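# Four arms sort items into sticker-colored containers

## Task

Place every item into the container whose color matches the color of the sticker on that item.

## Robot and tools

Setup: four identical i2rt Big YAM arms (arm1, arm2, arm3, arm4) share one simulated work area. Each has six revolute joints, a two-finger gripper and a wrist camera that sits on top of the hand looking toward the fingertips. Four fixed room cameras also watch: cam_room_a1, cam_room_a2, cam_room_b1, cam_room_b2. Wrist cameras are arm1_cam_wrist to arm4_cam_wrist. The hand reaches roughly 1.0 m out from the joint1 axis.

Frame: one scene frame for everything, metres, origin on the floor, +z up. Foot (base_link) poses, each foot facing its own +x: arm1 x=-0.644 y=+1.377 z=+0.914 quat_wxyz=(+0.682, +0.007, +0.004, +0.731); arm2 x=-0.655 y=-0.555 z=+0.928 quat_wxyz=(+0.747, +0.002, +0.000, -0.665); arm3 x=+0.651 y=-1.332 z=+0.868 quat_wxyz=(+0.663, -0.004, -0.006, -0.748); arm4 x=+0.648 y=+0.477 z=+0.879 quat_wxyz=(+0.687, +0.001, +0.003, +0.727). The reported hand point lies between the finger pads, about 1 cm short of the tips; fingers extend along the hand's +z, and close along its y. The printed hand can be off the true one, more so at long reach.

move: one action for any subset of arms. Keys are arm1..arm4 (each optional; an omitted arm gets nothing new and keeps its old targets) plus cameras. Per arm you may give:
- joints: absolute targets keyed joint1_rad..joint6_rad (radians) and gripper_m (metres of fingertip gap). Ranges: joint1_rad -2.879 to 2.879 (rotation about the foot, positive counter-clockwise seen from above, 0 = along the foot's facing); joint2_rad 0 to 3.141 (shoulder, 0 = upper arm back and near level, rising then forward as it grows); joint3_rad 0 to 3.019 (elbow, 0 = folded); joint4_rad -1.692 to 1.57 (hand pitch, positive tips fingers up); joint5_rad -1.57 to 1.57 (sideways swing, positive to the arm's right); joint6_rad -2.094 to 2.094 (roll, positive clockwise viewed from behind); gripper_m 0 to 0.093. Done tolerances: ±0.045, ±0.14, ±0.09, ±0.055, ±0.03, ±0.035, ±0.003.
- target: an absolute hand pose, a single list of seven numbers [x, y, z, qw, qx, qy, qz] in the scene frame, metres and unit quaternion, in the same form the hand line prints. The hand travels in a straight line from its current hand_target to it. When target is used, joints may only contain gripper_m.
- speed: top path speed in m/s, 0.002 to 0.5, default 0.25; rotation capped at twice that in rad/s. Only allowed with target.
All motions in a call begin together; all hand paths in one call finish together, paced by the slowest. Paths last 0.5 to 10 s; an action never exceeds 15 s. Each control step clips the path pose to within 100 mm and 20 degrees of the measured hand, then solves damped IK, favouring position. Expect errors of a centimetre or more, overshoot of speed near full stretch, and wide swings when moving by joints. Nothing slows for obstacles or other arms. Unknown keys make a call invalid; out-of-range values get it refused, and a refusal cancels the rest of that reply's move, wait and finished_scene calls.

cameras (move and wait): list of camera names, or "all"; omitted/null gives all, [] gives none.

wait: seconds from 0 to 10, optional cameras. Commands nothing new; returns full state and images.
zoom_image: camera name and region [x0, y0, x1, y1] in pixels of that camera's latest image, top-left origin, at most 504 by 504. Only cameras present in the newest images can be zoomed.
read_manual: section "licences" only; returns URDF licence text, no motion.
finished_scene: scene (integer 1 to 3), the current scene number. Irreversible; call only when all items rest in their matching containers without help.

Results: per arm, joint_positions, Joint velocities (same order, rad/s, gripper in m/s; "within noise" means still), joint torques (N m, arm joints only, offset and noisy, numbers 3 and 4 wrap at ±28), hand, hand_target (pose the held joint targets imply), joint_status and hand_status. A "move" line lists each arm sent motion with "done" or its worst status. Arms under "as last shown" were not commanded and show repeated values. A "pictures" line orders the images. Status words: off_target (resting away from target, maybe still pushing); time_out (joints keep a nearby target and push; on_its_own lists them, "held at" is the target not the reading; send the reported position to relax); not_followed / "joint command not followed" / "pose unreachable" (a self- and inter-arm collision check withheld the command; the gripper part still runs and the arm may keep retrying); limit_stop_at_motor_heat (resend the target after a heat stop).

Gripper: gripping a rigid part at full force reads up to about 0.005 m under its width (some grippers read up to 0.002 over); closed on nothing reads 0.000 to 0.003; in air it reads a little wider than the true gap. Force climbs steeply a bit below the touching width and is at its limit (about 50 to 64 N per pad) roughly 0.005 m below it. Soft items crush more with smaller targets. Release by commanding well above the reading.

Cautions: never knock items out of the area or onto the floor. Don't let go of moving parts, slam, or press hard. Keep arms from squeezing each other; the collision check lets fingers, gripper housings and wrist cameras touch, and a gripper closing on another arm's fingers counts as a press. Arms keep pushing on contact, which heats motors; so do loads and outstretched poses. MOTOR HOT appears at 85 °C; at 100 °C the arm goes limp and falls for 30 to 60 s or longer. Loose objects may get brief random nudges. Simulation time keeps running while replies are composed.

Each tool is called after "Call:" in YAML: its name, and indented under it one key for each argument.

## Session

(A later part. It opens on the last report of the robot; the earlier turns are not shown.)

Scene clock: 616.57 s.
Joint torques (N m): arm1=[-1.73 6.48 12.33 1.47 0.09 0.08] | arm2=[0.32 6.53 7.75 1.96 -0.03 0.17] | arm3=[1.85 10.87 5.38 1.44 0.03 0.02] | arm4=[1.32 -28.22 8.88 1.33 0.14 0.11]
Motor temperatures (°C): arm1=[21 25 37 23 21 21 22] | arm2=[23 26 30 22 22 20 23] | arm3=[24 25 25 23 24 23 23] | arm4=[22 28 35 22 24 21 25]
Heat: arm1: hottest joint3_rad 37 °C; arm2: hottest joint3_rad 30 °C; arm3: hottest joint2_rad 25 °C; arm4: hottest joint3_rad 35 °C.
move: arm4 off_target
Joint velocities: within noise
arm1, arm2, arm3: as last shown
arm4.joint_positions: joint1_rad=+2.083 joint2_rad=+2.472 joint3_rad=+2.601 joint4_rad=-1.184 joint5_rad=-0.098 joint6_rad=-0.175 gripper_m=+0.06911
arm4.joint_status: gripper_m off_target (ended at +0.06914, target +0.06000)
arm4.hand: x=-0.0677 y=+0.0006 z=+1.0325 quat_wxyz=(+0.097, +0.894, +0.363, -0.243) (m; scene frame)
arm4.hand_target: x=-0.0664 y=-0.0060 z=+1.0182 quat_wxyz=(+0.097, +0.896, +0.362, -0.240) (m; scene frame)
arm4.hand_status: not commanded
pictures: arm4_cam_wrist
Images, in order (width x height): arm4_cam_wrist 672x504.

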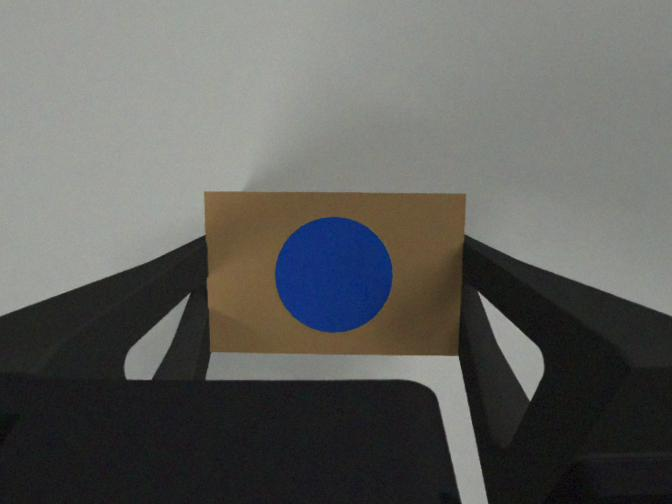

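Call:
move:
  arm4: {"target": [-0.045, 0.012, 1.095, -0.0969, -0.8956, -0.3618, 0.2400], "speed": 0.2}
  cameras: []

Call:
move:
  arm4: {"target": [0.371, 0.296, 1.10, -0.0769, -0.9253, -0.2711, 0.2535], "speed": 0.35}
  cameras: ["arm4_cam_wrist"]

Call:
move:
  arm4: {"joints": {"joint1_rad": -1.765, "joint2_rad": 0.87, "joint3_rad": 0.79, "joint4_rad": -0.96, "joint5_rad": 0, "joint6_rad": 0}}
  cameras: ["arm4_cam_wrist"]

Scene clock: 631.97 s.
Joint torques (N m): arm1=[-0.73 6.48 12.26 1.44 0.04 0.1] | arm2=[0.38 6.65 7.76 1.98 -0.03 0.17] | arm3=[2.02 10.75 5.41 1.46 0.02 0.02] | arm4=[1.49 -29.68 9.57 0.47 0.05 0.1]
Motor temperatures (°C): arm1=[21 25 37 23 21 21 22] | arm2=[23 26 30 22 22 20 23] | arm3=[24 25 25 23 24 23 23] | arm4=[22 30 34 22 24 21 26]
Heat: arm1: hottest joint3_rad 37 °C; arm2: hottest joint3_rad 30 °C; arm3: hottest joint2_rad 25 °C; arm4: hottest joint3_rad 34 °C.
move: arm4 done
Joint velocities: within noise
arm1, arm2, arm3: as last shown
arm4.joint_positions: joint1_rad=+2.083 joint2_rad=+2.388 joint3_rad=+2.596 joint4_rad=-1.271 joint5_rad=-0.098 joint6_rad=-0.175 gripper_m=+0.06911
arm4.joint_status: not commanded
arm4.hand: x=-0.0478 y=+0.0133 z=+1.0889 quat_wxyz=(+0.096, +0.895, +0.363, -0.240) (m; scene frame)
arm4.hand_target: x=-0.0450 y=+0.0121 z=+1.0949 quat_wxyz=(+0.097, +0.896, +0.362, -0.240) (m; scene frame)
arm4.hand_status: done (0.007 m and 0.1 deg from the pose sent, 0.068 m and 0.4 deg at the start)
pictures: none
No camera images: "cameras" was empty.

Scene clock: 634.10 s.
Joint torques (N m): arm1=[-1.26 6.83 12.12 1.33 0.04 0.06] | arm2=[0.26 6.65 7.71 1.98 -0.03 0.17] | arm3=[1.9 10.81 5.38 1.46 0.03 0.02] | arm4=[1.55 -3.14 9.39 0.53 0.19 0.17]
Motor temperatures (°C): arm1=[21 25 37 23 21 21 21] | arm2=[23 26 30 22 22 20 23] | arm3=[24 25 25 23 24 23 23] | arm4=[22 30 34 22 24 21 26]
Heat: arm1: hottest joint3_rad 37 °C; arm2: hottest joint3_rad 30 °C; arm3: hottest joint2_rad 25 °C; arm4: hottest joint3_rad 34 °C.
move: arm4 done
Joint velocities: within noise
arm1, arm2, arm3: as last shown
arm2.hand_target: x=-0.7776 y=-0.5566 z=+1.5070 quat_wxyz=(+0.002, -0.823, -0.001, +0.567) (m; scene frame)
arm4.joint_positions: joint1_rad=+2.087 joint2_rad=+0.851 joint3_rad=+0.780 joint4_rad=-0.948 joint5_rad=-0.002 joint6_rad=-0.003 gripper_m=+0.06911
arm4.joint_status: not commanded
arm4.hand: x=+0.3691 y=+0.2977 z=+1.1044 quat_wxyz=(+0.078, +0.922, +0.273, -0.263) (m; scene frame)
arm4.hand_target: x=+0.3710 y=+0.2960 z=+1.1001 quat_wxyz=(+0.077, +0.925, +0.271, -0.254) (m; scene frame)
arm4.hand_status: done (0.005 m and 1.2 deg from the pose sent, 0.505 m and 11.4 deg at the start)
pictures: arm4_cam_wrist
Images, in order (width x height): arm4_cam_wrist 672x504.

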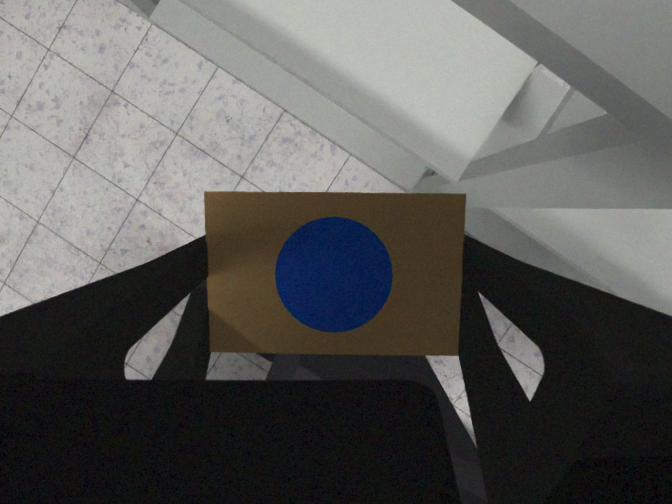

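Scene clock: 636.70 s.
Joint torques (N m): arm1=[-1.08 6.24 12.12 1.26 0.05 0.07] | arm2=[0.26 6.59 7.72 1.98 -0.03 0.17] | arm3=[2.08 10.81 5.35 1.44 0.02 0.02] | arm4=[0.67 -4.01 9.88 0.53 -0.06 0.05]
Motor temperatures (°C): arm1=[21 25 37 23 21 21 21] | arm2=[23 26 30 22 22 20 23] | arm3=[24 25 25 23 24 23 23] | arm4=[22 29 35 22 24 21 26]
Heat: arm1: hottest joint3_rad 37 °C; arm2: hottest joint3_rad 30 °C; arm3: hottest joint2_rad 25 °C; arm4: hottest joint3_rad 35 °C.
move: arm4 done
Joint velocities: within noise
arm1.joint_positions: joint1_rad=+1.493 joint2_rad=+0.521 joint3_rad=+1.361 joint4_rad=-1.288 joint5_rad=-0.006 joint6_rad=+0.001 gripper_m=+0.09202
arm1.joint_status: not commanded
arm1.hand: x=-0.8389 y=+1.3770 z=+1.4728 quat_wxyz=(-0.001, +0.842, -0.002, -0.539) (m; scene frame)
arm1.hand_target: x=-0.8353 y=+1.3757 z=+1.4877 quat_wxyz=(+0.002, +0.838, -0.001, -0.546) (m; scene frame)
arm1.hand_status: not commanded
arm2.joint_positions: joint1_rad=-1.683 joint2_rad=+0.378 joint3_rad=+1.425 joint4_rad=-1.385 joint5_rad=+0.002 joint6_rad=-0.010 gripper_m=+0.09200
arm2.joint_status: not commanded
arm2.hand: x=-0.7739 y=-0.5570 z=+1.5106 quat_wxyz=(+0.003, -0.816, -0.007, +0.578) (m; scene frame)
arm2.hand_target: x=-0.7776 y=-0.5566 z=+1.5070 quat_wxyz=(+0.002, -0.823, -0.001, +0.567) (m; scene frame)
arm2.hand_status: not commanded
arm3.joint_positions: joint1_rad=+1.681 joint2_rad=+0.266 joint3_rad=+1.523 joint4_rad=-1.645 joint5_rad=+0.000 joint6_rad=-0.007 gripper_m=+0.09402
arm3.joint_status: not commanded
arm3.hand: x=+0.6705 y=-1.3245 z=+1.4332 quat_wxyz=(-0.558, +0.003, -0.830, +0.011) (m; scene frame)
arm3.hand_target: x=+0.6714 y=-1.3243 z=+1.4362 quat_wxyz=(-0.556, +0.003, -0.831, +0.006) (m; scene frame)
arm3.hand_status: not commanded
arm4.joint_positions: joint1_rad=-1.763 joint2_rad=+0.867 joint3_rad=+0.780 joint4_rad=-0.950 joint5_rad=+0.003 joint6_rad=-0.003 gripper_m=+0.06909
arm4.joint_status: all done
arm4.hand: x=+0.9799 y=+0.4318 z=+1.0958 quat_wxyz=(-0.261, -0.064, -0.963, +0.021) (m; scene frame)
arm4.hand_target: x=+0.9804 y=+0.4316 z=+1.0988 quat_wxyz=(-0.259, -0.066, -0.963, +0.020) (m; scene frame)
arm4.hand_status: not commanded
pictures: arm4_cam_wrist
Images, in order (width x height): arm4_cam_wrist 672x504.

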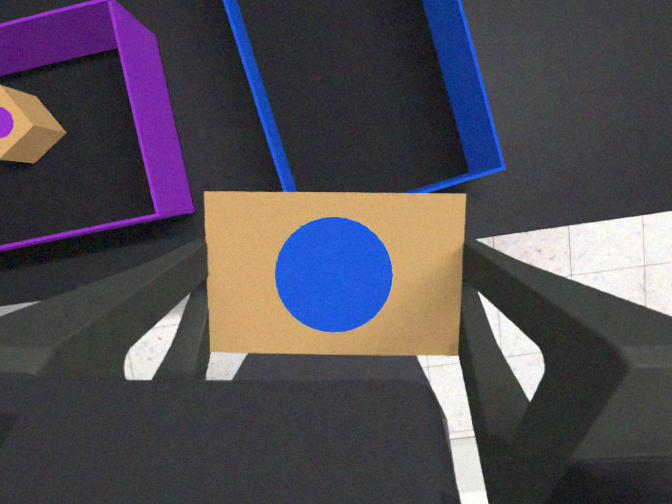

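Call:
move:
  arm4: {"target": [1.148, 0.384, 0.82, 0.2816, 0.1251, 0.9506, -0.0371], "speed": 0.3}
  cameras: ["arm4_cam_wrist"]

Call:
move:
  arm4: {"target": [1.148, 0.384, 0.775, 0.2816, 0.1251, 0.9506, -0.0371], "speed": 0.15}
  cameras: ["arm4_cam_wrist"]

Call:
move:
  arm4: {"target": [1.148, 0.384, 0.764, 0.2816, 0.1251, 0.9506, -0.0371], "speed": 0.1}
  cameras: []

Call:
move:
  arm4: {"target": [1.148, 0.384, 0.755, 0.2816, 0.1251, 0.9506, -0.0371], "speed": 0.1}
  cameras: ["arm4_cam_wrist"]

Scene clock: 651.93 s.
Joint torques (N m): arm1=[-0.73 6.71 12.05 1.48 0.06 0.08] | arm2=[0.38 6.71 7.71 1.96 -0.03 0.17] | arm3=[2.02 10.81 5.38 1.44 0.03 0.02] | arm4=[0.03 -14.56 7.09 1.52 0.25 0.17]
Motor temperatures (°C): arm1=[21 24 37 23 21 21 21] | arm2=[23 26 30 22 22 20 23] | arm3=[24 25 25 23 24 23 23] | arm4=[22 27 36 22 24 21 26]
Heat: arm1: hottest joint3_rad 37 °C; arm2: hottest joint3_rad 30 °C; arm3: hottest joint2_rad 25 °C; arm4: hottest joint3_rad 36 °C.
move: arm4 off_target
Joint velocities: within noise
arm1, arm2, arm3: as last shown
arm4.joint_positions: joint1_rad=-1.786 joint2_rad=+1.820 joint3_rad=+0.746 joint4_rad=+0.037 joint5_rad=+0.044 joint6_rad=+0.067 gripper_m=+0.06909
arm4.joint_status: not commanded
arm4.hand: x=+1.1285 y=+0.3920 z=+0.8106 quat_wxyz=(-0.261, -0.114, -0.958, +0.035) (m; scene frame)
arm4.hand_target: x=+1.1472 y=+0.3840 z=+0.8206 quat_wxyz=(-0.282, -0.125, -0.951, +0.037) (m; scene frame)
arm4.hand_status: off_target (0.023 m and 2.9 deg from the pose sent, 0.327 m and 7.7 deg at the start)
pictures: arm4_cam_wrist
Images, in order (width x height): arm4_cam_wrist 672x504.

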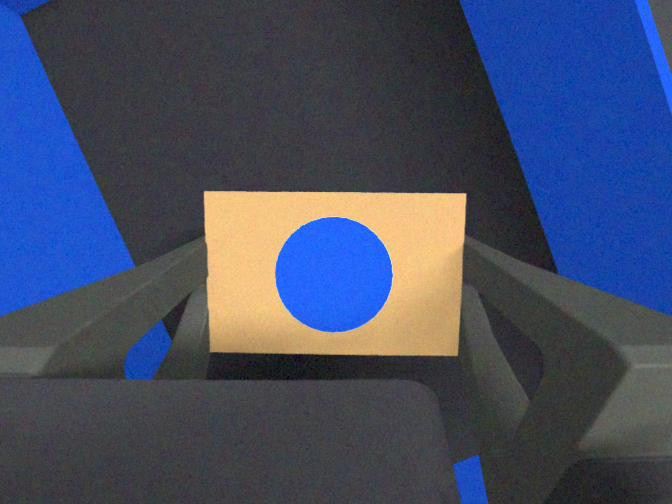

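Scene clock: 653.07 s.
Joint torques (N m): arm1=[-1.44 6.53 12.25 1.36 0.09 0.09] | arm2=[0.5 6.77 7.73 1.96 -0.03 0.17] | arm3=[2.08 10.87 5.35 1.48 0.02 0.02] | arm4=[-0.21 -14.21 5.74 1.59 0.24 0.17]
Motor temperatures (°C): arm1=[21 24 37 23 21 21 21] | arm2=[23 26 30 22 22 20 23] | arm3=[24 25 25 23 24 23 23] | arm4=[22 27 36 22 24 21 26]
Heat: arm1: hottest joint3_rad 37 °C; arm2: hottest joint3_rad 30 °C; arm3: hottest joint2_rad 25 °C; arm4: hottest joint3_rad 36 °C.
move: arm4 off_target
Joint velocities: within noise
arm1, arm2, arm3: as last shown
arm4.joint_positions: joint1_rad=-1.786 joint2_rad=+1.942 joint3_rad=+0.753 joint4_rad=+0.163 joint5_rad=+0.045 joint6_rad=+0.068 gripper_m=+0.06909
arm4.joint_status: not commanded
arm4.hand: x=+1.1317 y=+0.3913 z=+0.7711 quat_wxyz=(-0.265, -0.114, -0.957, +0.036) (m; scene frame)
arm4.hand_target: x=+1.1475 y=+0.3839 z=+0.7756 quat_wxyz=(-0.282, -0.125, -0.951, +0.037) (m; scene frame)
arm4.hand_status: off_target (0.018 m and 2.4 deg from the pose sent, 0.041 m and 2.9 deg at the start)
pictures: arm4_cam_wrist
Images, in order (width x height): arm4_cam_wrist 672x504.

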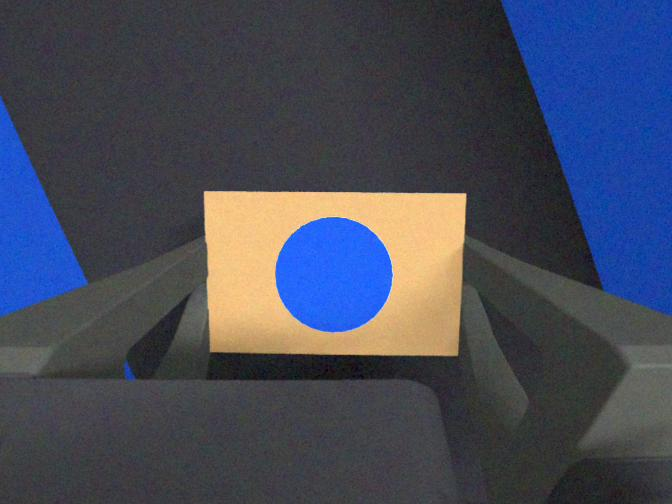

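Scene clock: 654.03 s.
Joint torques (N m): arm1=[-1.14 6.36 12.12 1.36 0.07 0.09] | arm2=[0.44 6.71 7.73 1.96 -0.03 0.17] | arm3=[1.85 10.99 5.39 1.47 0.03 0.02] | arm4=[0.5 -13.68 5.75 1.47 0.25 0.15]
Motor temperatures (°C): arm1=[21 24 37 23 21 21 21] | arm2=[23 26 30 22 22 20 23] | arm3=[24 25 25 23 24 23 23] | arm4=[22 27 36 22 24 21 26]
Heat: arm1: hottest joint3_rad 37 °C; arm2: hottest joint3_rad 30 °C; arm3: hottest joint2_rad 25 °C; arm4: hottest joint3_rad 36 °C.
move: arm4 off_target
Joint velocities: within noise
arm1, arm2, arm3: as last shown
arm4.joint_positions: joint1_rad=-1.786 joint2_rad=+1.964 joint3_rad=+0.755 joint4_rad=+0.191 joint5_rad=+0.045 joint6_rad=+0.068 gripper_m=+0.06909
arm4.joint_status: not commanded
arm4.hand: x=+1.1336 y=+0.3909 z=+0.7648 quat_wxyz=(-0.269, -0.114, -0.956, +0.036) (m; scene frame)
arm4.hand_target: x=+1.1476 y=+0.3839 z=+0.7646 quat_wxyz=(-0.282, -0.125, -0.951, +0.037) (m; scene frame)
arm4.hand_status: off_target (0.016 m and 2.0 deg from the pose sent, 0.019 m and 2.4 deg at the start)
pictures: none
No camera images: "cameras" was empty.

Scene clock: 655.00 s.
Joint torques (N m): arm1=[-1.61 6.59 12.16 1.4 0.06 0.07] | arm2=[0.44 6.65 7.71 2.02 -0.03 0.17] | arm3=[2.02 10.87 5.35 1.47 0.03 0.01] | arm4=[0.09 -13.63 5.48 1.44 0.25 0.15]
Motor temperatures (°C): arm1=[21 24 37 23 21 21 21] | arm2=[23 26 30 22 22 20 23] | arm3=[24 25 25 23 24 23 23] | arm4=[22 27 36 22 24 21 26]
Heat: arm1: hottest joint3_rad 37 °C; arm2: hottest joint3_rad 30 °C; arm3: hottest joint2_rad 25 °C; arm4: hottest joint3_rad 36 °C.
move: arm4 off_target
Joint velocities: within noise
arm1, arm2, arm3: as last shown
arm4.joint_positions: joint1_rad=-1.786 joint2_rad=+1.987 joint3_rad=+0.761 joint4_rad=+0.216 joint5_rad=+0.045 joint6_rad=+0.071 gripper_m=+0.06909
arm4.joint_status: not commanded
arm4.hand: x=+1.1362 y=+0.3905 z=+0.7585 quat_wxyz=(-0.273, -0.116, -0.954, +0.036) (m; scene frame)
arm4.hand_target: x=+1.1474 y=+0.3840 z=+0.7553 quat_wxyz=(-0.281, -0.125, -0.951, +0.037) (m; scene frame)
arm4.hand_status: off_target (0.014 m and 1.5 deg from the pose sent, 0.019 m and 2.0 deg at the start)
pictures: arm4_cam_wrist
Images, in order (width x height): arm4_cam_wrist 672x504.

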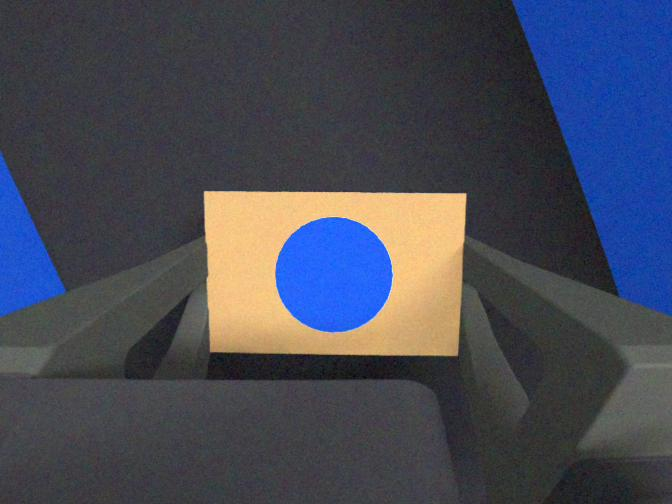

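Call:
move:
  arm4: {"target": [1.148, 0.384, 0.747, 0.2816, 0.1251, 0.9506, -0.0371], "speed": 0.1}
  cameras: []

Call:
move:
  arm4: {"target": [1.148, 0.384, 0.740, 0.2816, 0.1251, 0.9506, -0.0371], "speed": 0.1}
  cameras: ["cam_room_a2"]

Call:
zoom_image:
  camera: "cam_room_a2"
  region: [220, 290, 360, 390]

Scene clock: 662.77 s.
Joint torques (N m): arm1=[-1.44 6.48 12.22 1.36 0.06 0.07] | arm2=[0.32 6.65 7.72 1.98 -0.03 0.17] | arm3=[2.02 10.87 5.39 1.5 0.02 0.01] | arm4=[0.5 -12.69 5.08 1.4 0.29 0.14]
Motor temperatures (°C): arm1=[21 24 38 23 21 21 21] | arm2=[23 26 30 22 22 20 23] | arm3=[24 25 25 23 24 23 23] | arm4=[22 26 35 22 24 21 26]
Heat: arm1: hottest joint3_rad 38 °C; arm2: hottest joint3_rad 30 °C; arm3: hottest joint2_rad 25 °C; arm4: hottest joint3_rad 35 °C.
move: arm4 off_target
Joint velocities: within noise
arm1, arm2, arm3: as last shown
arm4.joint_positions: joint1_rad=-1.786 joint2_rad=+1.999 joint3_rad=+0.769 joint4_rad=+0.241 joint5_rad=+0.045 joint6_rad=+0.072 gripper_m=+0.06909
arm4.joint_status: not commanded
arm4.hand: x=+1.1435 y=+0.3893 z=+0.7587 quat_wxyz=(-0.284, -0.116, -0.951, +0.036) (m; scene frame)
arm4.hand_target: x=+1.1475 y=+0.3841 z=+0.7473 quat_wxyz=(-0.282, -0.125, -0.951, +0.037) (m; scene frame)
arm4.hand_status: off_target (0.014 m and 1.1 deg from the pose sent, 0.018 m and 1.5 deg at the start)
pictures: none
No camera images: "cameras" was empty.

Scene clock: 663.73 s.
Joint torques (N m): arm1=[-1.49 6.53 12.12 1.29 0.07 0.08] | arm2=[0.32 6.71 7.76 1.98 -0.03 0.18] | arm3=[2.02 10.87 5.37 1.48 0.03 0.02] | arm4=[0.32 -12.04 4.93 1.24 0.29 0.12]
Motor temperatures (°C): arm1=[21 24 38 23 21 21 21] | arm2=[23 26 30 22 22 20 23] | arm3=[24 25 25 23 24 23 23] | arm4=[22 26 35 22 24 21 26]
Heat: arm1: hottest joint3_rad 38 °C; arm2: hottest joint3_rad 30 °C; arm3: hottest joint2_rad 25 °C; arm4: hottest joint3_rad 35 °C.
move: arm4 off_target
Joint velocities: within noise
arm1, arm2, arm3: as last shown
arm4.joint_positions: joint1_rad=-1.786 joint2_rad=+2.008 joint3_rad=+0.776 joint4_rad=+0.263 joint5_rad=+0.045 joint6_rad=+0.074 gripper_m=+0.06909
arm4.joint_status: not commanded
arm4.hand: x=+1.1492 y=+0.3884 z=+0.7589 quat_wxyz=(-0.293, -0.117, -0.948, +0.036) (m; scene frame)
arm4.hand_target: x=+1.1472 y=+0.3842 z=+0.7408 quat_wxyz=(-0.282, -0.125, -0.951, +0.037) (m; scene frame)
arm4.hand_status: off_target (0.019 m and 1.6 deg from the pose sent, 0.020 m and 1.1 deg at the start)
pictures: cam_room_a2
Images, in order (width x height): cam_room_a2 672x504.

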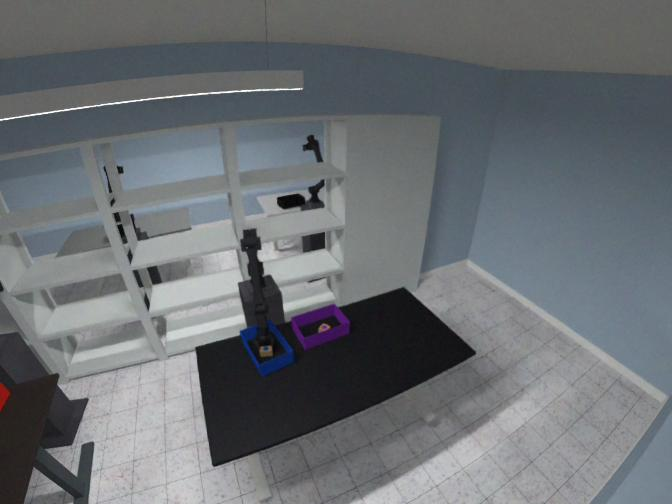

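Scaled by 3.600.

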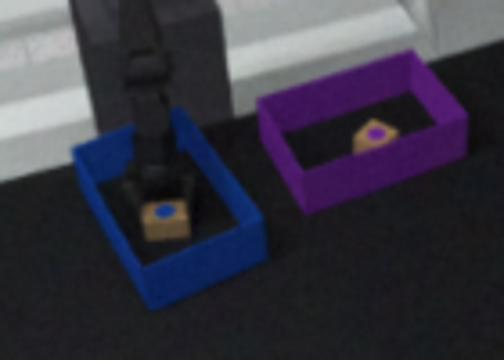

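Call:
move:
  arm4: {"joints": {"gripper_m": 0.092}}
  cameras: ["arm4_cam_wrist"]

Call:
move:
  arm4: {"target": [1.06, 0.40, 0.93, 0.2816, 0.1251, 0.9506, -0.0371], "speed": 0.3}
  cameras: ["arm4_cam_wrist"]

Call:
move:
  arm4: {"joints": {"joint1_rad": -1.63, "joint2_rad": 0.55, "joint3_rad": 1.55, "joint4_rad": -1.40, "joint5_rad": 0, "joint6_rad": 0}}
  arm3: {"joints": {"joint1_rad": 1.69, "joint2_rad": 0.55, "joint3_rad": 1.55, "joint4_rad": -1.40, "joint5_rad": 0, "joint6_rad": 0}}
  arm1: {"joints": {"joint1_rad": 1.5, "joint2_rad": 0.55, "joint3_rad": 1.55, "joint4_rad": -1.40, "joint5_rad": 0, "joint6_rad": 0}}
  arm2: {"joints": {"joint1_rad": -1.69, "joint2_rad": 0.55, "joint3_rad": 1.55, "joint4_rad": -1.40, "joint5_rad": 0, "joint6_rad": 0}}
  cameras: ["arm4_cam_wrist"]

Call:
wait:
  seconds: 0.4
  cameras: ["arm1_cam_wrist", "arm2_cam_wrist", "arm3_cam_wrist", "arm4_cam_wrist", "cam_room_a2"]

Scene clock: 725.27 s.
Joint torques (N m): arm1=[-1.08 6.83 12.14 1.39 0.06 0.04] | arm2=[0.32 6.83 7.75 1.99 -0.03 0.17] | arm3=[1.9 10.93 5.39 1.46 0.02 0.02] | arm4=[0.21 -13.74 4.56 1.05 0.24 0.12]
Motor temperatures (°C): arm1=[21 24 38 23 21 21 21] | arm2=[23 26 30 22 22 20 23] | arm3=[24 25 25 23 24 23 23] | arm4=[22 24 31 22 24 21 27]
Heat: arm1: hottest joint3_rad 38 °C; arm2: hottest joint3_rad 30 °C; arm3: hottest joint2_rad 25 °C; arm4: hottest joint3_rad 31 °C.
move: arm4 done
Joint velocities: within noise
arm1, arm2, arm3: as last shown
arm4.joint_positions: joint1_rad=-1.786 joint2_rad=+2.034 joint3_rad=+0.776 joint4_rad=+0.263 joint5_rad=+0.046 joint6_rad=+0.074 gripper_m=+0.09191
arm4.joint_status: all done
arm4.hand: x=+1.1429 y=+0.3892 z=+0.7464 quat_wxyz=(-0.281, -0.117, -0.952, +0.036) (m; scene frame)
arm4.hand_target: x=+1.1470 y=+0.3842 z=+0.7406 quat_wxyz=(-0.281, -0.125, -0.951, +0.037) (m; scene frame)
arm4.hand_status: not commanded
pictures: arm4_cam_wrist
Images, in order (width x height): arm4_cam_wrist 672x504.

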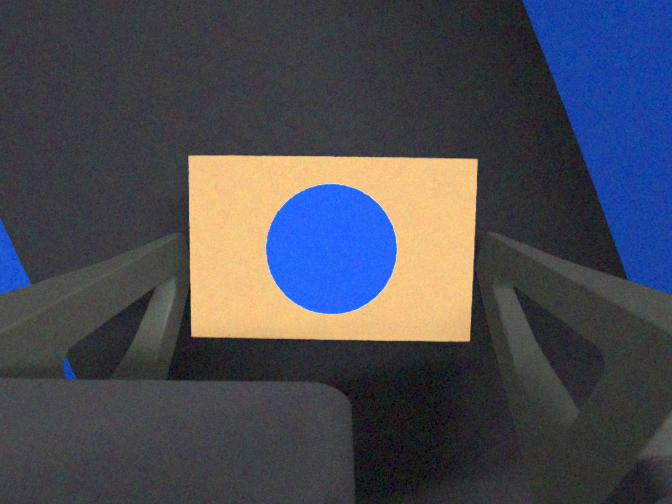

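Scene clock: 726.67 s.
Joint torques (N m): arm1=[-0.79 6.07 12.23 1.52 0.07 0.05] | arm2=[0.38 6.53 7.73 1.94 -0.03 0.17] | arm3=[1.96 10.87 5.37 1.48 0.02 0.03] | arm4=[-0.21 -8.53 6.82 0.46 0.26 0.13]
Motor temperatures (°C): arm1=[21 24 38 23 21 21 21] | arm2=[23 26 30 22 22 20 23] | arm3=[24 25 25 23 24 23 23] | arm4=[22 24 30 22 24 21 27]
Heat: arm1: hottest joint3_rad 38 °C; arm2: hottest joint3_rad 30 °C; arm3: hottest joint2_rad 25 °C; arm4: hottest joint3_rad 30 °C.
move: arm4 off_target
Joint velocities: within noise
arm1.joint_positions: joint1_rad=+1.493 joint2_rad=+0.521 joint3_rad=+1.361 joint4_rad=-1.288 joint5_rad=-0.006 joint6_rad=+0.001 gripper_m=+0.09202
arm1.joint_status: not commanded
arm1.hand: x=-0.8389 y=+1.3770 z=+1.4728 quat_wxyz=(-0.001, +0.842, -0.002, -0.539) (m; scene frame)
arm1.hand_target: x=-0.8353 y=+1.3757 z=+1.4877 quat_wxyz=(+0.002, +0.838, -0.001, -0.546) (m; scene frame)
arm1.hand_status: not commanded
arm2.joint_positions: joint1_rad=-1.683 joint2_rad=+0.378 joint3_rad=+1.425 joint4_rad=-1.385 joint5_rad=+0.002 joint6_rad=-0.010 gripper_m=+0.09200
arm2.joint_status: not commanded
arm2.hand: x=-0.7739 y=-0.5570 z=+1.5106 quat_wxyz=(+0.003, -0.816, -0.007, +0.578) (m; scene frame)
arm2.hand_target: x=-0.7776 y=-0.5566 z=+1.5070 quat_wxyz=(+0.002, -0.823, -0.001, +0.567) (m; scene frame)
arm2.hand_status: not commanded
arm3.joint_positions: joint1_rad=+1.681 joint2_rad=+0.266 joint3_rad=+1.523 joint4_rad=-1.645 joint5_rad=+0.000 joint6_rad=-0.007 gripper_m=+0.09402
arm3.joint_status: not commanded
arm3.hand: x=+0.6705 y=-1.3245 z=+1.4332 quat_wxyz=(-0.558, +0.003, -0.830, +0.011) (m; scene frame)
arm3.hand_target: x=+0.6714 y=-1.3243 z=+1.4362 quat_wxyz=(-0.556, +0.003, -0.831, +0.006) (m; scene frame)
arm3.hand_status: not commanded
arm4.joint_positions: joint1_rad=-1.786 joint2_rad=+1.327 joint3_rad=+0.609 joint4_rad=-0.246 joint5_rad=+0.046 joint6_rad=+0.074 gripper_m=+0.09191
arm4.joint_status: not commanded
arm4.hand: x=+1.0657 y=+0.4023 z=+0.9388 quat_wxyz=(-0.296, -0.117, -0.947, +0.037) (m; scene frame)
arm4.hand_target: x=+1.0598 y=+0.4000 z=+0.9302 quat_wxyz=(-0.282, -0.125, -0.951, +0.037) (m; scene frame)
arm4.hand_status: off_target (0.011 m and 1.9 deg from the pose sent, 0.202 m and 1.0 deg at the start)
pictures: arm4_cam_wrist
Images, in order (width x height): arm4_cam_wrist 672x504.

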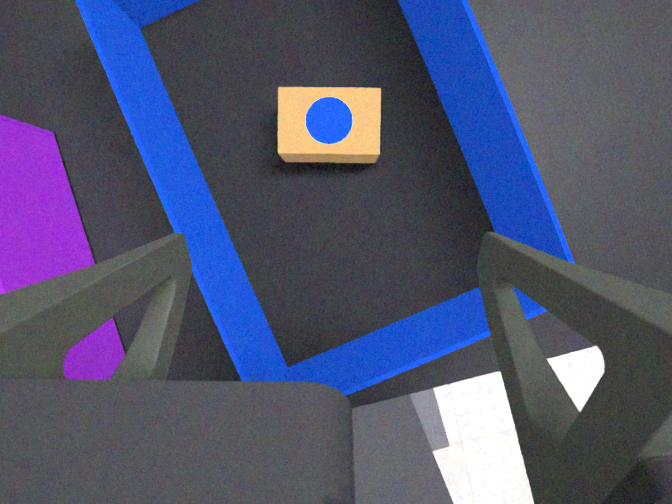

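Scene clock: 728.40 s.
Joint torques (N m): arm1=[-1.03 6.48 9.84 1.5 0.1 0.03] | arm2=[0.15 1.55 10.95 2.18 -0.09 0.16] | arm3=[1.85 5.07 7.35 2.36 0.03 0.03] | arm4=[0.15 4.31 6.11 0.95 0.04 -0.09]
Motor temperatures (°C): arm1=[21 24 38 23 21 21 21] | arm2=[23 26 30 22 22 20 23] | arm3=[24 25 25 23 24 23 23] | arm4=[22 24 31 22 24 21 27]
Heat: arm1: hottest joint3_rad 38 °C; arm2: hottest joint3_rad 30 °C; arm3: hottest joint2_rad 25 °C; arm4: hottest joint3_rad 31 °C.
move: arm1 done; arm2 done; arm3 done; arm4 done
Joint velocities: within noise
arm1.joint_positions: joint1_rad=+1.493 joint2_rad=+0.549 joint3_rad=+1.521 joint4_rad=-1.389 joint5_rad=-0.002 joint6_rad=+0.001 gripper_m=+0.09202
arm1.joint_status: all done
arm1.hand: x=-0.8087 y=+1.3775 z=+1.5187 quat_wxyz=(-0.003, +0.834, -0.003, -0.552) (m; scene frame)
arm1.hand_target: x=-0.8015 y=+1.3765 z=+1.5286 quat_wxyz=(-0.002, +0.829, +0.000, -0.559) (m; scene frame)
arm1.hand_status: not commanded
arm2.joint_positions: joint1_rad=-1.683 joint2_rad=+0.564 joint3_rad=+1.519 joint4_rad=-1.391 joint5_rad=+0.002 joint6_rad=-0.010 gripper_m=+0.09200
arm2.joint_status: all done
arm2.hand: x=-0.8381 y=-0.5574 z=+1.5259 quat_wxyz=(+0.003, -0.844, -0.007, +0.536) (m; scene frame)
arm2.hand_target: x=-0.8235 y=-0.5564 z=+1.5398 quat_wxyz=(+0.002, -0.834, +0.000, +0.552) (m; scene frame)
arm2.hand_status: not commanded
arm3.joint_positions: joint1_rad=+1.681 joint2_rad=+0.543 joint3_rad=+1.537 joint4_rad=-1.415 joint5_rad=+0.000 joint6_rad=-0.007 gripper_m=+0.09402
arm3.joint_status: all done
arm3.hand: x=+0.8158 y=-1.3255 z=+1.4718 quat_wxyz=(-0.544, +0.002, -0.839, +0.011) (m; scene frame)
arm3.hand_target: x=+0.8177 y=-1.3239 z=+1.4796 quat_wxyz=(-0.553, +0.003, -0.833, +0.006) (m; scene frame)
arm3.hand_status: not commanded
arm4.joint_positions: joint1_rad=-1.622 joint2_rad=+0.552 joint3_rad=+1.549 joint4_rad=-1.388 joint5_rad=+0.001 joint6_rad=+0.014 gripper_m=+0.09192
arm4.joint_status: all done
arm4.hand: x=+0.8207 y=+0.4797 z=+1.4923 quat_wxyz=(-0.554, -0.003, -0.832, -0.003) (m; scene frame)
arm4.hand_target: x=+0.8181 y=+0.4785 z=+1.4903 quat_wxyz=(-0.551, +0.000, -0.835, +0.002) (m; scene frame)
arm4.hand_status: not commanded
pictures: arm4_cam_wrist
Images, in order (width x height): arm4_cam_wrist 672x504.

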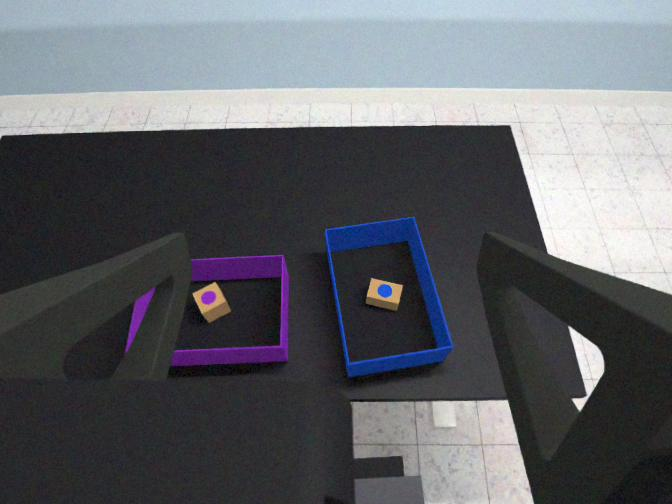

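Scene clock: 728.80 s.
Joint torques (N m): arm1=[-1.49 6.42 9.83 1.35 0.03 0] | arm2=[0.32 1.49 10.97 2.19 -0.08 0.16] | arm3=[1.85 5.13 7.36 2.32 0.02 0.02] | arm4=[0.09 4.13 6.11 1.03 0.07 -0.08]
Motor temperatures (°C): arm1=[21 24 38 23 21 21 21] | arm2=[23 26 30 22 22 20 23] | arm3=[24 25 25 23 24 23 23] | arm4=[22 24 31 22 24 21 27]
Heat: arm1: hottest joint3_rad 38 °C; arm2: hottest joint3_rad 30 °C; arm3: hottest joint2_rad 25 °C; arm4: hottest joint3_rad 31 °C.
Joint velocities: within noise
arm1.joint_positions: joint1_rad=+1.493 joint2_rad=+0.549 joint3_rad=+1.521 joint4_rad=-1.389 joint5_rad=-0.002 joint6_rad=+0.001 gripper_m=+0.09202
arm1.joint_status: all done
arm1.hand: x=-0.8087 y=+1.3775 z=+1.5187 quat_wxyz=(-0.003, +0.834, -0.003, -0.552) (m; scene frame)
arm1.hand_target: x=-0.8015 y=+1.3765 z=+1.5286 quat_wxyz=(-0.002, +0.829, +0.000, -0.559) (m; scene frame)
arm1.hand_status: not commanded
arm2.joint_positions: joint1_rad=-1.683 joint2_rad=+0.564 joint3_rad=+1.519 joint4_rad=-1.391 joint5_rad=+0.002 joint6_rad=-0.010 gripper_m=+0.09200
arm2.joint_status: all done
arm2.hand: x=-0.8381 y=-0.5574 z=+1.5259 quat_wxyz=(+0.003, -0.844, -0.007, +0.536) (m; scene frame)
arm2.hand_target: x=-0.8235 y=-0.5564 z=+1.5398 quat_wxyz=(+0.002, -0.834, +0.000, +0.552) (m; scene frame)
arm2.hand_status: not commanded
arm3.joint_positions: joint1_rad=+1.681 joint2_rad=+0.543 joint3_rad=+1.537 joint4_rad=-1.415 joint5_rad=+0.000 joint6_rad=-0.007 gripper_m=+0.09402
arm3.joint_status: all done
arm3.hand: x=+0.8158 y=-1.3255 z=+1.4718 quat_wxyz=(-0.544, +0.002, -0.839, +0.011) (m; scene frame)
arm3.hand_target: x=+0.8177 y=-1.3239 z=+1.4796 quat_wxyz=(-0.553, +0.003, -0.833, +0.006) (m; scene frame)
arm3.hand_status: not commanded
arm4.joint_positions: joint1_rad=-1.622 joint2_rad=+0.552 joint3_rad=+1.549 joint4_rad=-1.388 joint5_rad=+0.001 joint6_rad=+0.014 gripper_m=+0.09192
arm4.joint_status: all done
arm4.hand: x=+0.8207 y=+0.4797 z=+1.4923 quat_wxyz=(-0.554, -0.003, -0.832, -0.003) (m; scene frame)
arm4.hand_target: x=+0.8181 y=+0.4785 z=+1.4903 quat_wxyz=(-0.551, +0.000, -0.835, +0.002) (m; scene frame)
arm4.hand_status: not commanded
wait: 0.40 s; at rest by 0.27 s
pictures: arm1_cam_wrist, arm2_cam_wrist, arm3_cam_wrist, arm4_cam_wrist, cam_room_a2
Images, in order (width x height): arm1_cam_wrist 672x504, arm2_cam_wrist 672x504, arm3_cam_wrist 672x504, arm4_cam_wrist 672x504, cam_room_a2 672x504.

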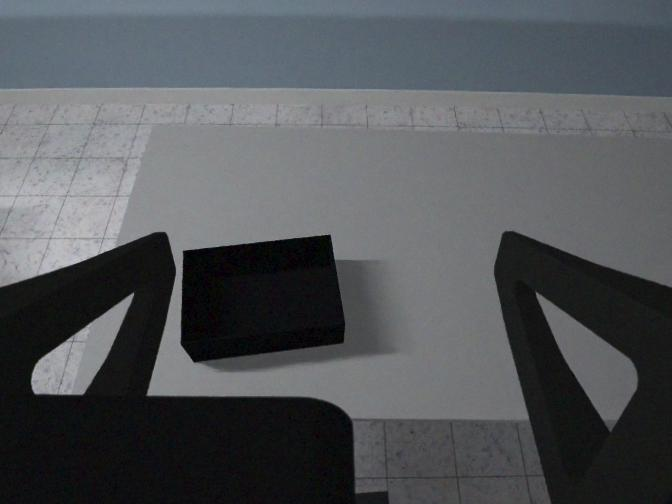

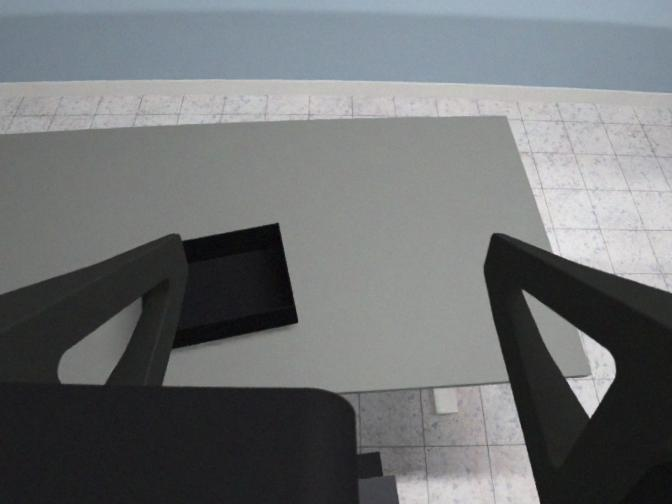

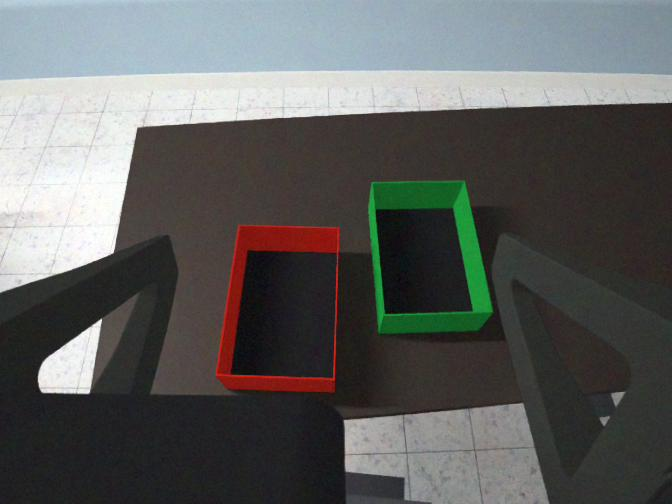

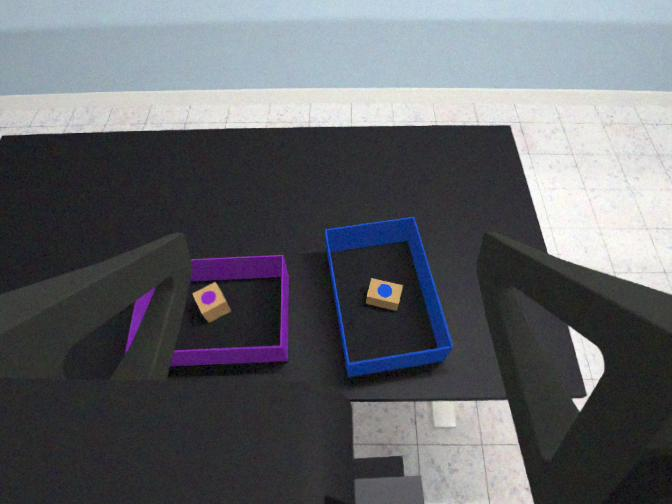

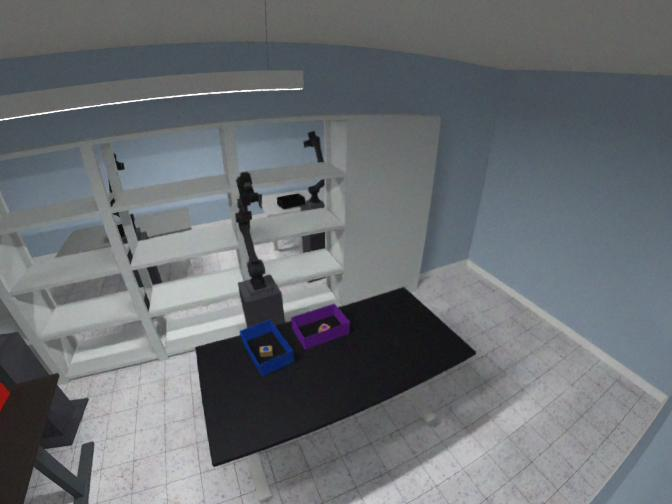

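Call:
move:
  arm3: {"target": [1.06, -1.242, 0.95, 0.2824, -0.1002, 0.9535, 0.0297], "speed": 0.4}
  cameras: []

Call:
wait:
  seconds: 0.4
  cameras: ["arm3_cam_wrist"]

Scene clock: 793.13 s.
Joint torques (N m): arm1=[-0.67 6.18 9.96 1.37 0.11 0.02] | arm2=[0.03 1.49 10.97 2.17 -0.08 0.17] | arm3=[2.2 -9.76 8.87 1.58 -0.08 -0.12] | arm4=[-0.09 4.13 6.08 1.03 0.04 -0.1]
Motor temperatures (°C): arm1=[21 24 34 23 21 21 21] | arm2=[23 25 31 22 22 20 23] | arm3=[24 25 27 24 24 23 23] | arm4=[22 23 31 22 24 21 26]
Heat: arm1: hottest joint3_rad 34 °C; arm2: hottest joint3_rad 31 °C; arm3: hottest joint3_rad 27 °C; arm4: hottest joint3_rad 31 °C.
move: arm3 off_target
Joint velocities: within noise
arm1, arm2, arm4: as last shown
arm3.joint_positions: joint1_rad=+1.887 joint2_rad=+1.279 joint3_rad=+0.629 joint4_rad=-0.384 joint5_rad=-0.009 joint6_rad=+0.016 gripper_m=+0.09402
arm3.joint_status: not commanded
arm3.hand: x=+1.0504 y=-1.2505 z=+0.9369 quat_wxyz=(-0.263, +0.090, -0.960, -0.026) (m; scene frame)
arm3.hand_target: x=+1.0596 y=-1.2421 z=+0.9500 quat_wxyz=(-0.282, +0.100, -0.954, -0.030) (m; scene frame)
arm3.hand_status: off_target (0.018 m and 2.7 deg from the pose sent, 0.582 m and 35.1 deg at the start)
pictures: none
No camera images: "cameras" was empty.

Scene clock: 793.53 s.
Joint torques (N m): arm1=[-1.08 6.42 9.92 1.44 0.1 0] | arm2=[0.09 1.55 10.99 2.1 -0.09 0.17] | arm3=[2.2 -9.76 8.87 1.58 -0.08 -0.13] | arm4=[0.44 4.84 6.08 1.03 0.05 -0.07]
Motor temperatures (°C): arm1=[21 24 34 23 21 21 21] | arm2=[23 25 31 22 22 20 23] | arm3=[24 25 27 24 24 23 23] | arm4=[22 23 31 22 24 21 26]
Heat: arm1: hottest joint3_rad 34 °C; arm2: hottest joint3_rad 31 °C; arm3: hottest joint3_rad 27 °C; arm4: hottest joint3_rad 31 °C.
Joint velocities: within noise
arm1.joint_positions: joint1_rad=+1.493 joint2_rad=+0.549 joint3_rad=+1.521 joint4_rad=-1.389 joint5_rad=-0.002 joint6_rad=+0.001 gripper_m=+0.09202
arm1.joint_status: not commanded
arm1.hand: x=-0.8087 y=+1.3775 z=+1.5187 quat_wxyz=(-0.003, +0.834, -0.003, -0.552) (m; scene frame)
arm1.hand_target: x=-0.8015 y=+1.3765 z=+1.5286 quat_wxyz=(-0.002, +0.829, +0.000, -0.559) (m; scene frame)
arm1.hand_status: not commanded
arm2.joint_positions: joint1_rad=-1.683 joint2_rad=+0.564 joint3_rad=+1.519 joint4_rad=-1.391 joint5_rad=+0.002 joint6_rad=-0.010 gripper_m=+0.09200
arm2.joint_status: not commanded
arm2.hand: x=-0.8381 y=-0.5574 z=+1.5259 quat_wxyz=(+0.003, -0.844, -0.007, +0.536) (m; scene frame)
arm2.hand_target: x=-0.8235 y=-0.5564 z=+1.5398 quat_wxyz=(+0.002, -0.834, +0.000, +0.552) (m; scene frame)
arm2.hand_status: not commanded
arm3.joint_positions: joint1_rad=+1.887 joint2_rad=+1.279 joint3_rad=+0.629 joint4_rad=-0.384 joint5_rad=-0.009 joint6_rad=+0.015 gripper_m=+0.09402
arm3.joint_status: not commanded
arm3.hand: x=+1.0504 y=-1.2505 z=+0.9369 quat_wxyz=(-0.263, +0.090, -0.960, -0.026) (m; scene frame)
arm3.hand_target: x=+1.0596 y=-1.2421 z=+0.9500 quat_wxyz=(-0.282, +0.100, -0.954, -0.030) (m; scene frame)
arm3.hand_status: off_target (0.018 m and 2.7 deg from the pose sent, 0.582 m and 35.1 deg at the start)
arm4.joint_positions: joint1_rad=-1.622 joint2_rad=+0.552 joint3_rad=+1.549 joint4_rad=-1.388 joint5_rad=+0.001 joint6_rad=+0.014 gripper_m=+0.09192
arm4.joint_status: not commanded
arm4.hand: x=+0.8207 y=+0.4797 z=+1.4923 quat_wxyz=(-0.554, -0.003, -0.832, -0.003) (m; scene frame)
arm4.hand_target: x=+0.8181 y=+0.4785 z=+1.4903 quat_wxyz=(-0.551, +0.000, -0.835, +0.002) (m; scene frame)
arm4.hand_status: not commanded
wait: 0.40 s; at rest by 0.27 s
pictures: arm3_cam_wrist
Images, in order (width x height): arm3_cam_wrist 672x504.

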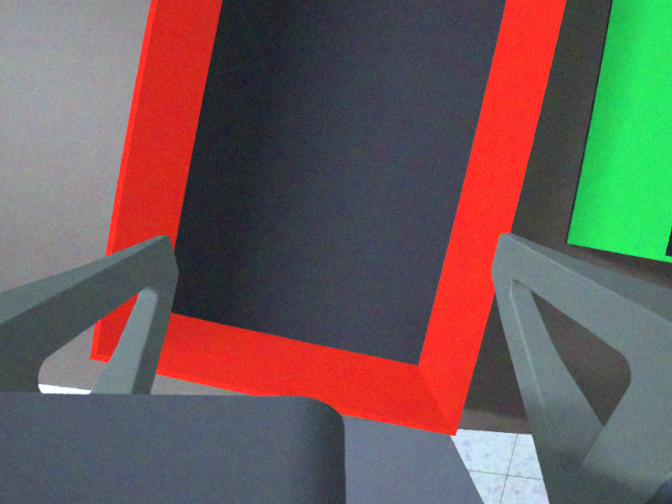

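Call:
move:
  arm3: {"target": [1.118, -1.229, 0.80, 0.2824, -0.1002, 0.9535, 0.0297], "speed": 0.3, "joints": {"gripper_m": 0.02}}
  cameras: []

Call:
move:
  arm3: {"target": [1.118, -1.229, 0.755, 0.2824, -0.1002, 0.9535, 0.0297], "speed": 0.15}
  cameras: ["arm3_cam_wrist"]

Call:
move:
  arm3: {"target": [1.118, -1.229, 0.742, 0.2824, -0.1002, 0.9535, 0.0297], "speed": 0.1}
  cameras: []

Call:
move:
  arm3: {"target": [1.118, -1.229, 0.732, 0.2824, -0.1002, 0.9535, 0.0297], "speed": 0.1}
  cameras: []

Call:
move:
  arm3: {"target": [1.118, -1.229, 0.724, 0.2824, -0.1002, 0.9535, 0.0297], "speed": 0.1}
  cameras: ["arm3_cam_wrist"]

Scene clock: 817.17 s.
Joint torques (N m): arm1=[-1.2 6.3 9.84 1.5 0.11 0] | arm2=[0.15 1.55 11 2.13 -0.09 0.17] | arm3=[1.9 -14.39 6.43 1.55 0.08 -0.07] | arm4=[-0.03 4.19 6.11 1.01 0.07 -0.09]
Motor temperatures (°C): arm1=[21 24 34 23 21 21 21] | arm2=[23 25 32 22 22 20 23] | arm3=[24 25 28 24 24 23 23] | arm4=[22 23 31 22 24 21 25]
Heat: arm1: hottest joint3_rad 34 °C; arm2: hottest joint3_rad 32 °C; arm3: hottest joint3_rad 28 °C; arm4: hottest joint3_rad 31 °C.
move: arm3 off_target
Joint velocities: within noise
arm1, arm2, arm4: as last shown
arm3.joint_positions: joint1_rad=+1.894 joint2_rad=+1.816 joint3_rad=+0.662 joint4_rad=+0.110 joint5_rad=-0.009 joint6_rad=+0.015 gripper_m=+0.02006
arm3.joint_status: all done
arm3.hand: x=+1.0995 y=-1.2395 z=+0.7864 quat_wxyz=(-0.258, +0.093, -0.961, -0.026) (m; scene frame)
arm3.hand_target: x=+1.1174 y=-1.2290 z=+0.8005 quat_wxyz=(-0.282, +0.100, -0.954, -0.030) (m; scene frame)
arm3.hand_status: off_target (0.025 m and 3.0 deg from the pose sent, 0.154 m and 2.7 deg at the start)
pictures: none
No camera images: "cameras" was empty.

Scene clock: 818.27 s.
Joint torques (N m): arm1=[-1.03 6.48 9.87 1.37 0.09 0.03] | arm2=[0.09 1.49 10.96 2.15 -0.08 0.17] | arm3=[2.2 -14.39 5.29 1.57 0.11 -0.05] | arm4=[0.09 4.19 6.02 0.98 0.05 -0.09]
Motor temperatures (°C): arm1=[21 24 34 23 21 21 21] | arm2=[23 25 32 22 22 20 23] | arm3=[24 25 28 24 24 23 23] | arm4=[22 23 31 22 24 21 25]
Heat: arm1: hottest joint3_rad 34 °C; arm2: hottest joint3_rad 32 °C; arm3: hottest joint3_rad 28 °C; arm4: hottest joint3_rad 31 °C.
move: arm3 off_target
Joint velocities: within noise
arm1, arm2, arm4: as last shown
arm3.joint_positions: joint1_rad=+1.895 joint2_rad=+1.948 joint3_rad=+0.671 joint4_rad=+0.246 joint5_rad=-0.009 joint6_rad=+0.015 gripper_m=+0.02006
arm3.joint_status: not commanded
arm3.hand: x=+1.1031 y=-1.2387 z=+0.7480 quat_wxyz=(-0.265, +0.094, -0.959, -0.027) (m; scene frame)
arm3.hand_target: x=+1.1176 y=-1.2290 z=+0.7554 quat_wxyz=(-0.282, +0.100, -0.954, -0.030) (m; scene frame)
arm3.hand_status: off_target (0.019 m and 2.3 deg from the pose sent, 0.038 m and 3.0 deg at the start)
pictures: arm3_cam_wrist
Images, in order (width x height): arm3_cam_wrist 672x504.

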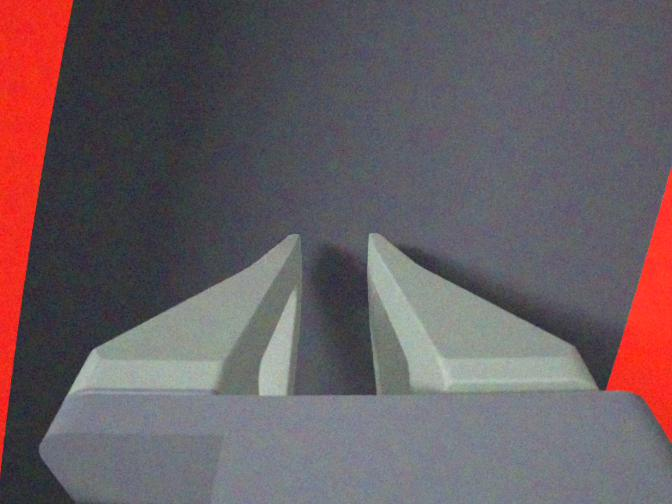

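Scene clock: 819.23 s.
Joint torques (N m): arm1=[-1.14 6.83 9.85 1.36 0.07 -0.02] | arm2=[0.21 1.55 10.99 2.17 -0.09 0.17] | arm3=[2.02 -13.45 5.03 1.58 0.12 -0.05] | arm4=[0.67 3.96 6 1.05 0.05 -0.09]
Motor temperatures (°C): arm1=[21 24 34 23 21 21 21] | arm2=[23 25 32 22 22 20 23] | arm3=[24 25 28 24 24 23 23] | arm4=[22 23 31 22 24 21 25]
Heat: arm1: hottest joint3_rad 34 °C; arm2: hottest joint3_rad 32 °C; arm3: hottest joint3_rad 28 °C; arm4: hottest joint3_rad 31 °C.
move: arm3 off_target
Joint velocities: within noise
arm1, arm2, arm4: as last shown
arm3.joint_positions: joint1_rad=+1.896 joint2_rad=+1.978 joint3_rad=+0.678 joint4_rad=+0.283 joint5_rad=-0.009 joint6_rad=+0.015 gripper_m=+0.02006
arm3.joint_status: not commanded
arm3.hand: x=+1.1066 y=-1.2379 z=+0.7406 quat_wxyz=(-0.271, +0.094, -0.958, -0.028) (m; scene frame)
arm3.hand_target: x=+1.1177 y=-1.2290 z=+0.7424 quat_wxyz=(-0.282, +0.100, -0.954, -0.030) (m; scene frame)
arm3.hand_status: off_target (0.015 m and 1.6 deg from the pose sent, 0.019 m and 2.3 deg at the start)
pictures: none
No camera images: "cameras" was empty.

Scene clock: 820.20 s.
Joint torques (N m): arm1=[-0.91 6.59 9.87 1.32 0.11 -0.01] | arm2=[0.03 1.49 10.95 2.13 -0.09 0.17] | arm3=[2.08 -11.87 4.81 1.37 0.13 -0.05] | arm4=[0.5 4.07 6.08 0.95 0.05 -0.08]
Motor temperatures (°C): arm1=[21 24 34 23 21 21 21] | arm2=[23 25 32 22 22 20 23] | arm3=[24 25 28 24 24 23 23] | arm4=[22 23 31 22 24 21 25]
Heat: arm1: hottest joint3_rad 34 °C; arm2: hottest joint3_rad 32 °C; arm3: hottest joint3_rad 28 °C; arm4: hottest joint3_rad 31 °C.
move: arm3 off_target
Joint velocities: within noise
arm1, arm2, arm4: as last shown
arm3.joint_positions: joint1_rad=+1.896 joint2_rad=+1.993 joint3_rad=+0.684 joint4_rad=+0.317 joint5_rad=-0.009 joint6_rad=+0.015 gripper_m=+0.02006
arm3.joint_status: not commanded
arm3.hand: x=+1.1136 y=-1.2363 z=+0.7400 quat_wxyz=(-0.283, +0.094, -0.954, -0.029) (m; scene frame)
arm3.hand_target: x=+1.1176 y=-1.2290 z=+0.7323 quat_wxyz=(-0.282, +0.100, -0.954, -0.030) (m; scene frame)
arm3.hand_status: off_target (0.012 m and 0.8 deg from the pose sent, 0.017 m and 1.6 deg at the start)
pictures: none
No camera images: "cameras" was empty.

Scene clock: 821.17 s.
Joint torques (N m): arm1=[-1.26 6.42 9.96 1.43 0.09 0.04] | arm2=[0.09 1.49 10.97 2.17 -0.09 0.17] | arm3=[1.96 -10.87 4.6 1.1 0.13 -0.05] | arm4=[0.73 3.96 6.11 1.02 0.04 -0.11]
Motor temperatures (°C): arm1=[21 24 34 23 21 21 21] | arm2=[23 25 32 22 22 20 23] | arm3=[24 25 28 24 24 23 23] | arm4=[22 23 31 22 24 21 25]
Heat: arm1: hottest joint3_rad 34 °C; arm2: hottest joint3_rad 32 °C; arm3: hottest joint3_rad 28 °C; arm4: hottest joint3_rad 31 °C.
move: arm3 off_target
Joint velocities: within noise
arm1, arm2, arm4: as last shown
arm3.joint_positions: joint1_rad=+1.896 joint2_rad=+2.006 joint3_rad=+0.690 joint4_rad=+0.346 joint5_rad=-0.009 joint6_rad=+0.015 gripper_m=+0.02006
arm3.joint_status: not commanded
arm3.hand: x=+1.1192 y=-1.2351 z=+0.7395 quat_wxyz=(-0.293, +0.094, -0.951, -0.030) (m; scene frame)
arm3.hand_target: x=+1.1173 y=-1.2292 z=+0.7245 quat_wxyz=(-0.282, +0.100, -0.954, -0.030) (m; scene frame)
arm3.hand_status: off_target (0.017 m and 1.5 deg from the pose sent, 0.018 m and 0.8 deg at the start)
pictures: arm3_cam_wrist
Images, in order (width x height): arm3_cam_wrist 672x504.

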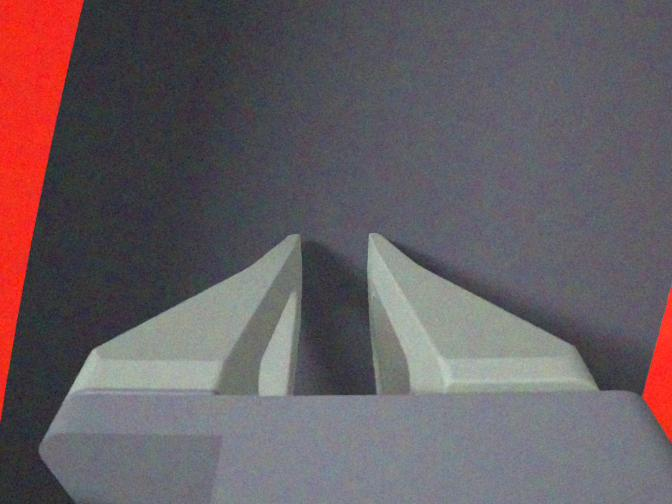

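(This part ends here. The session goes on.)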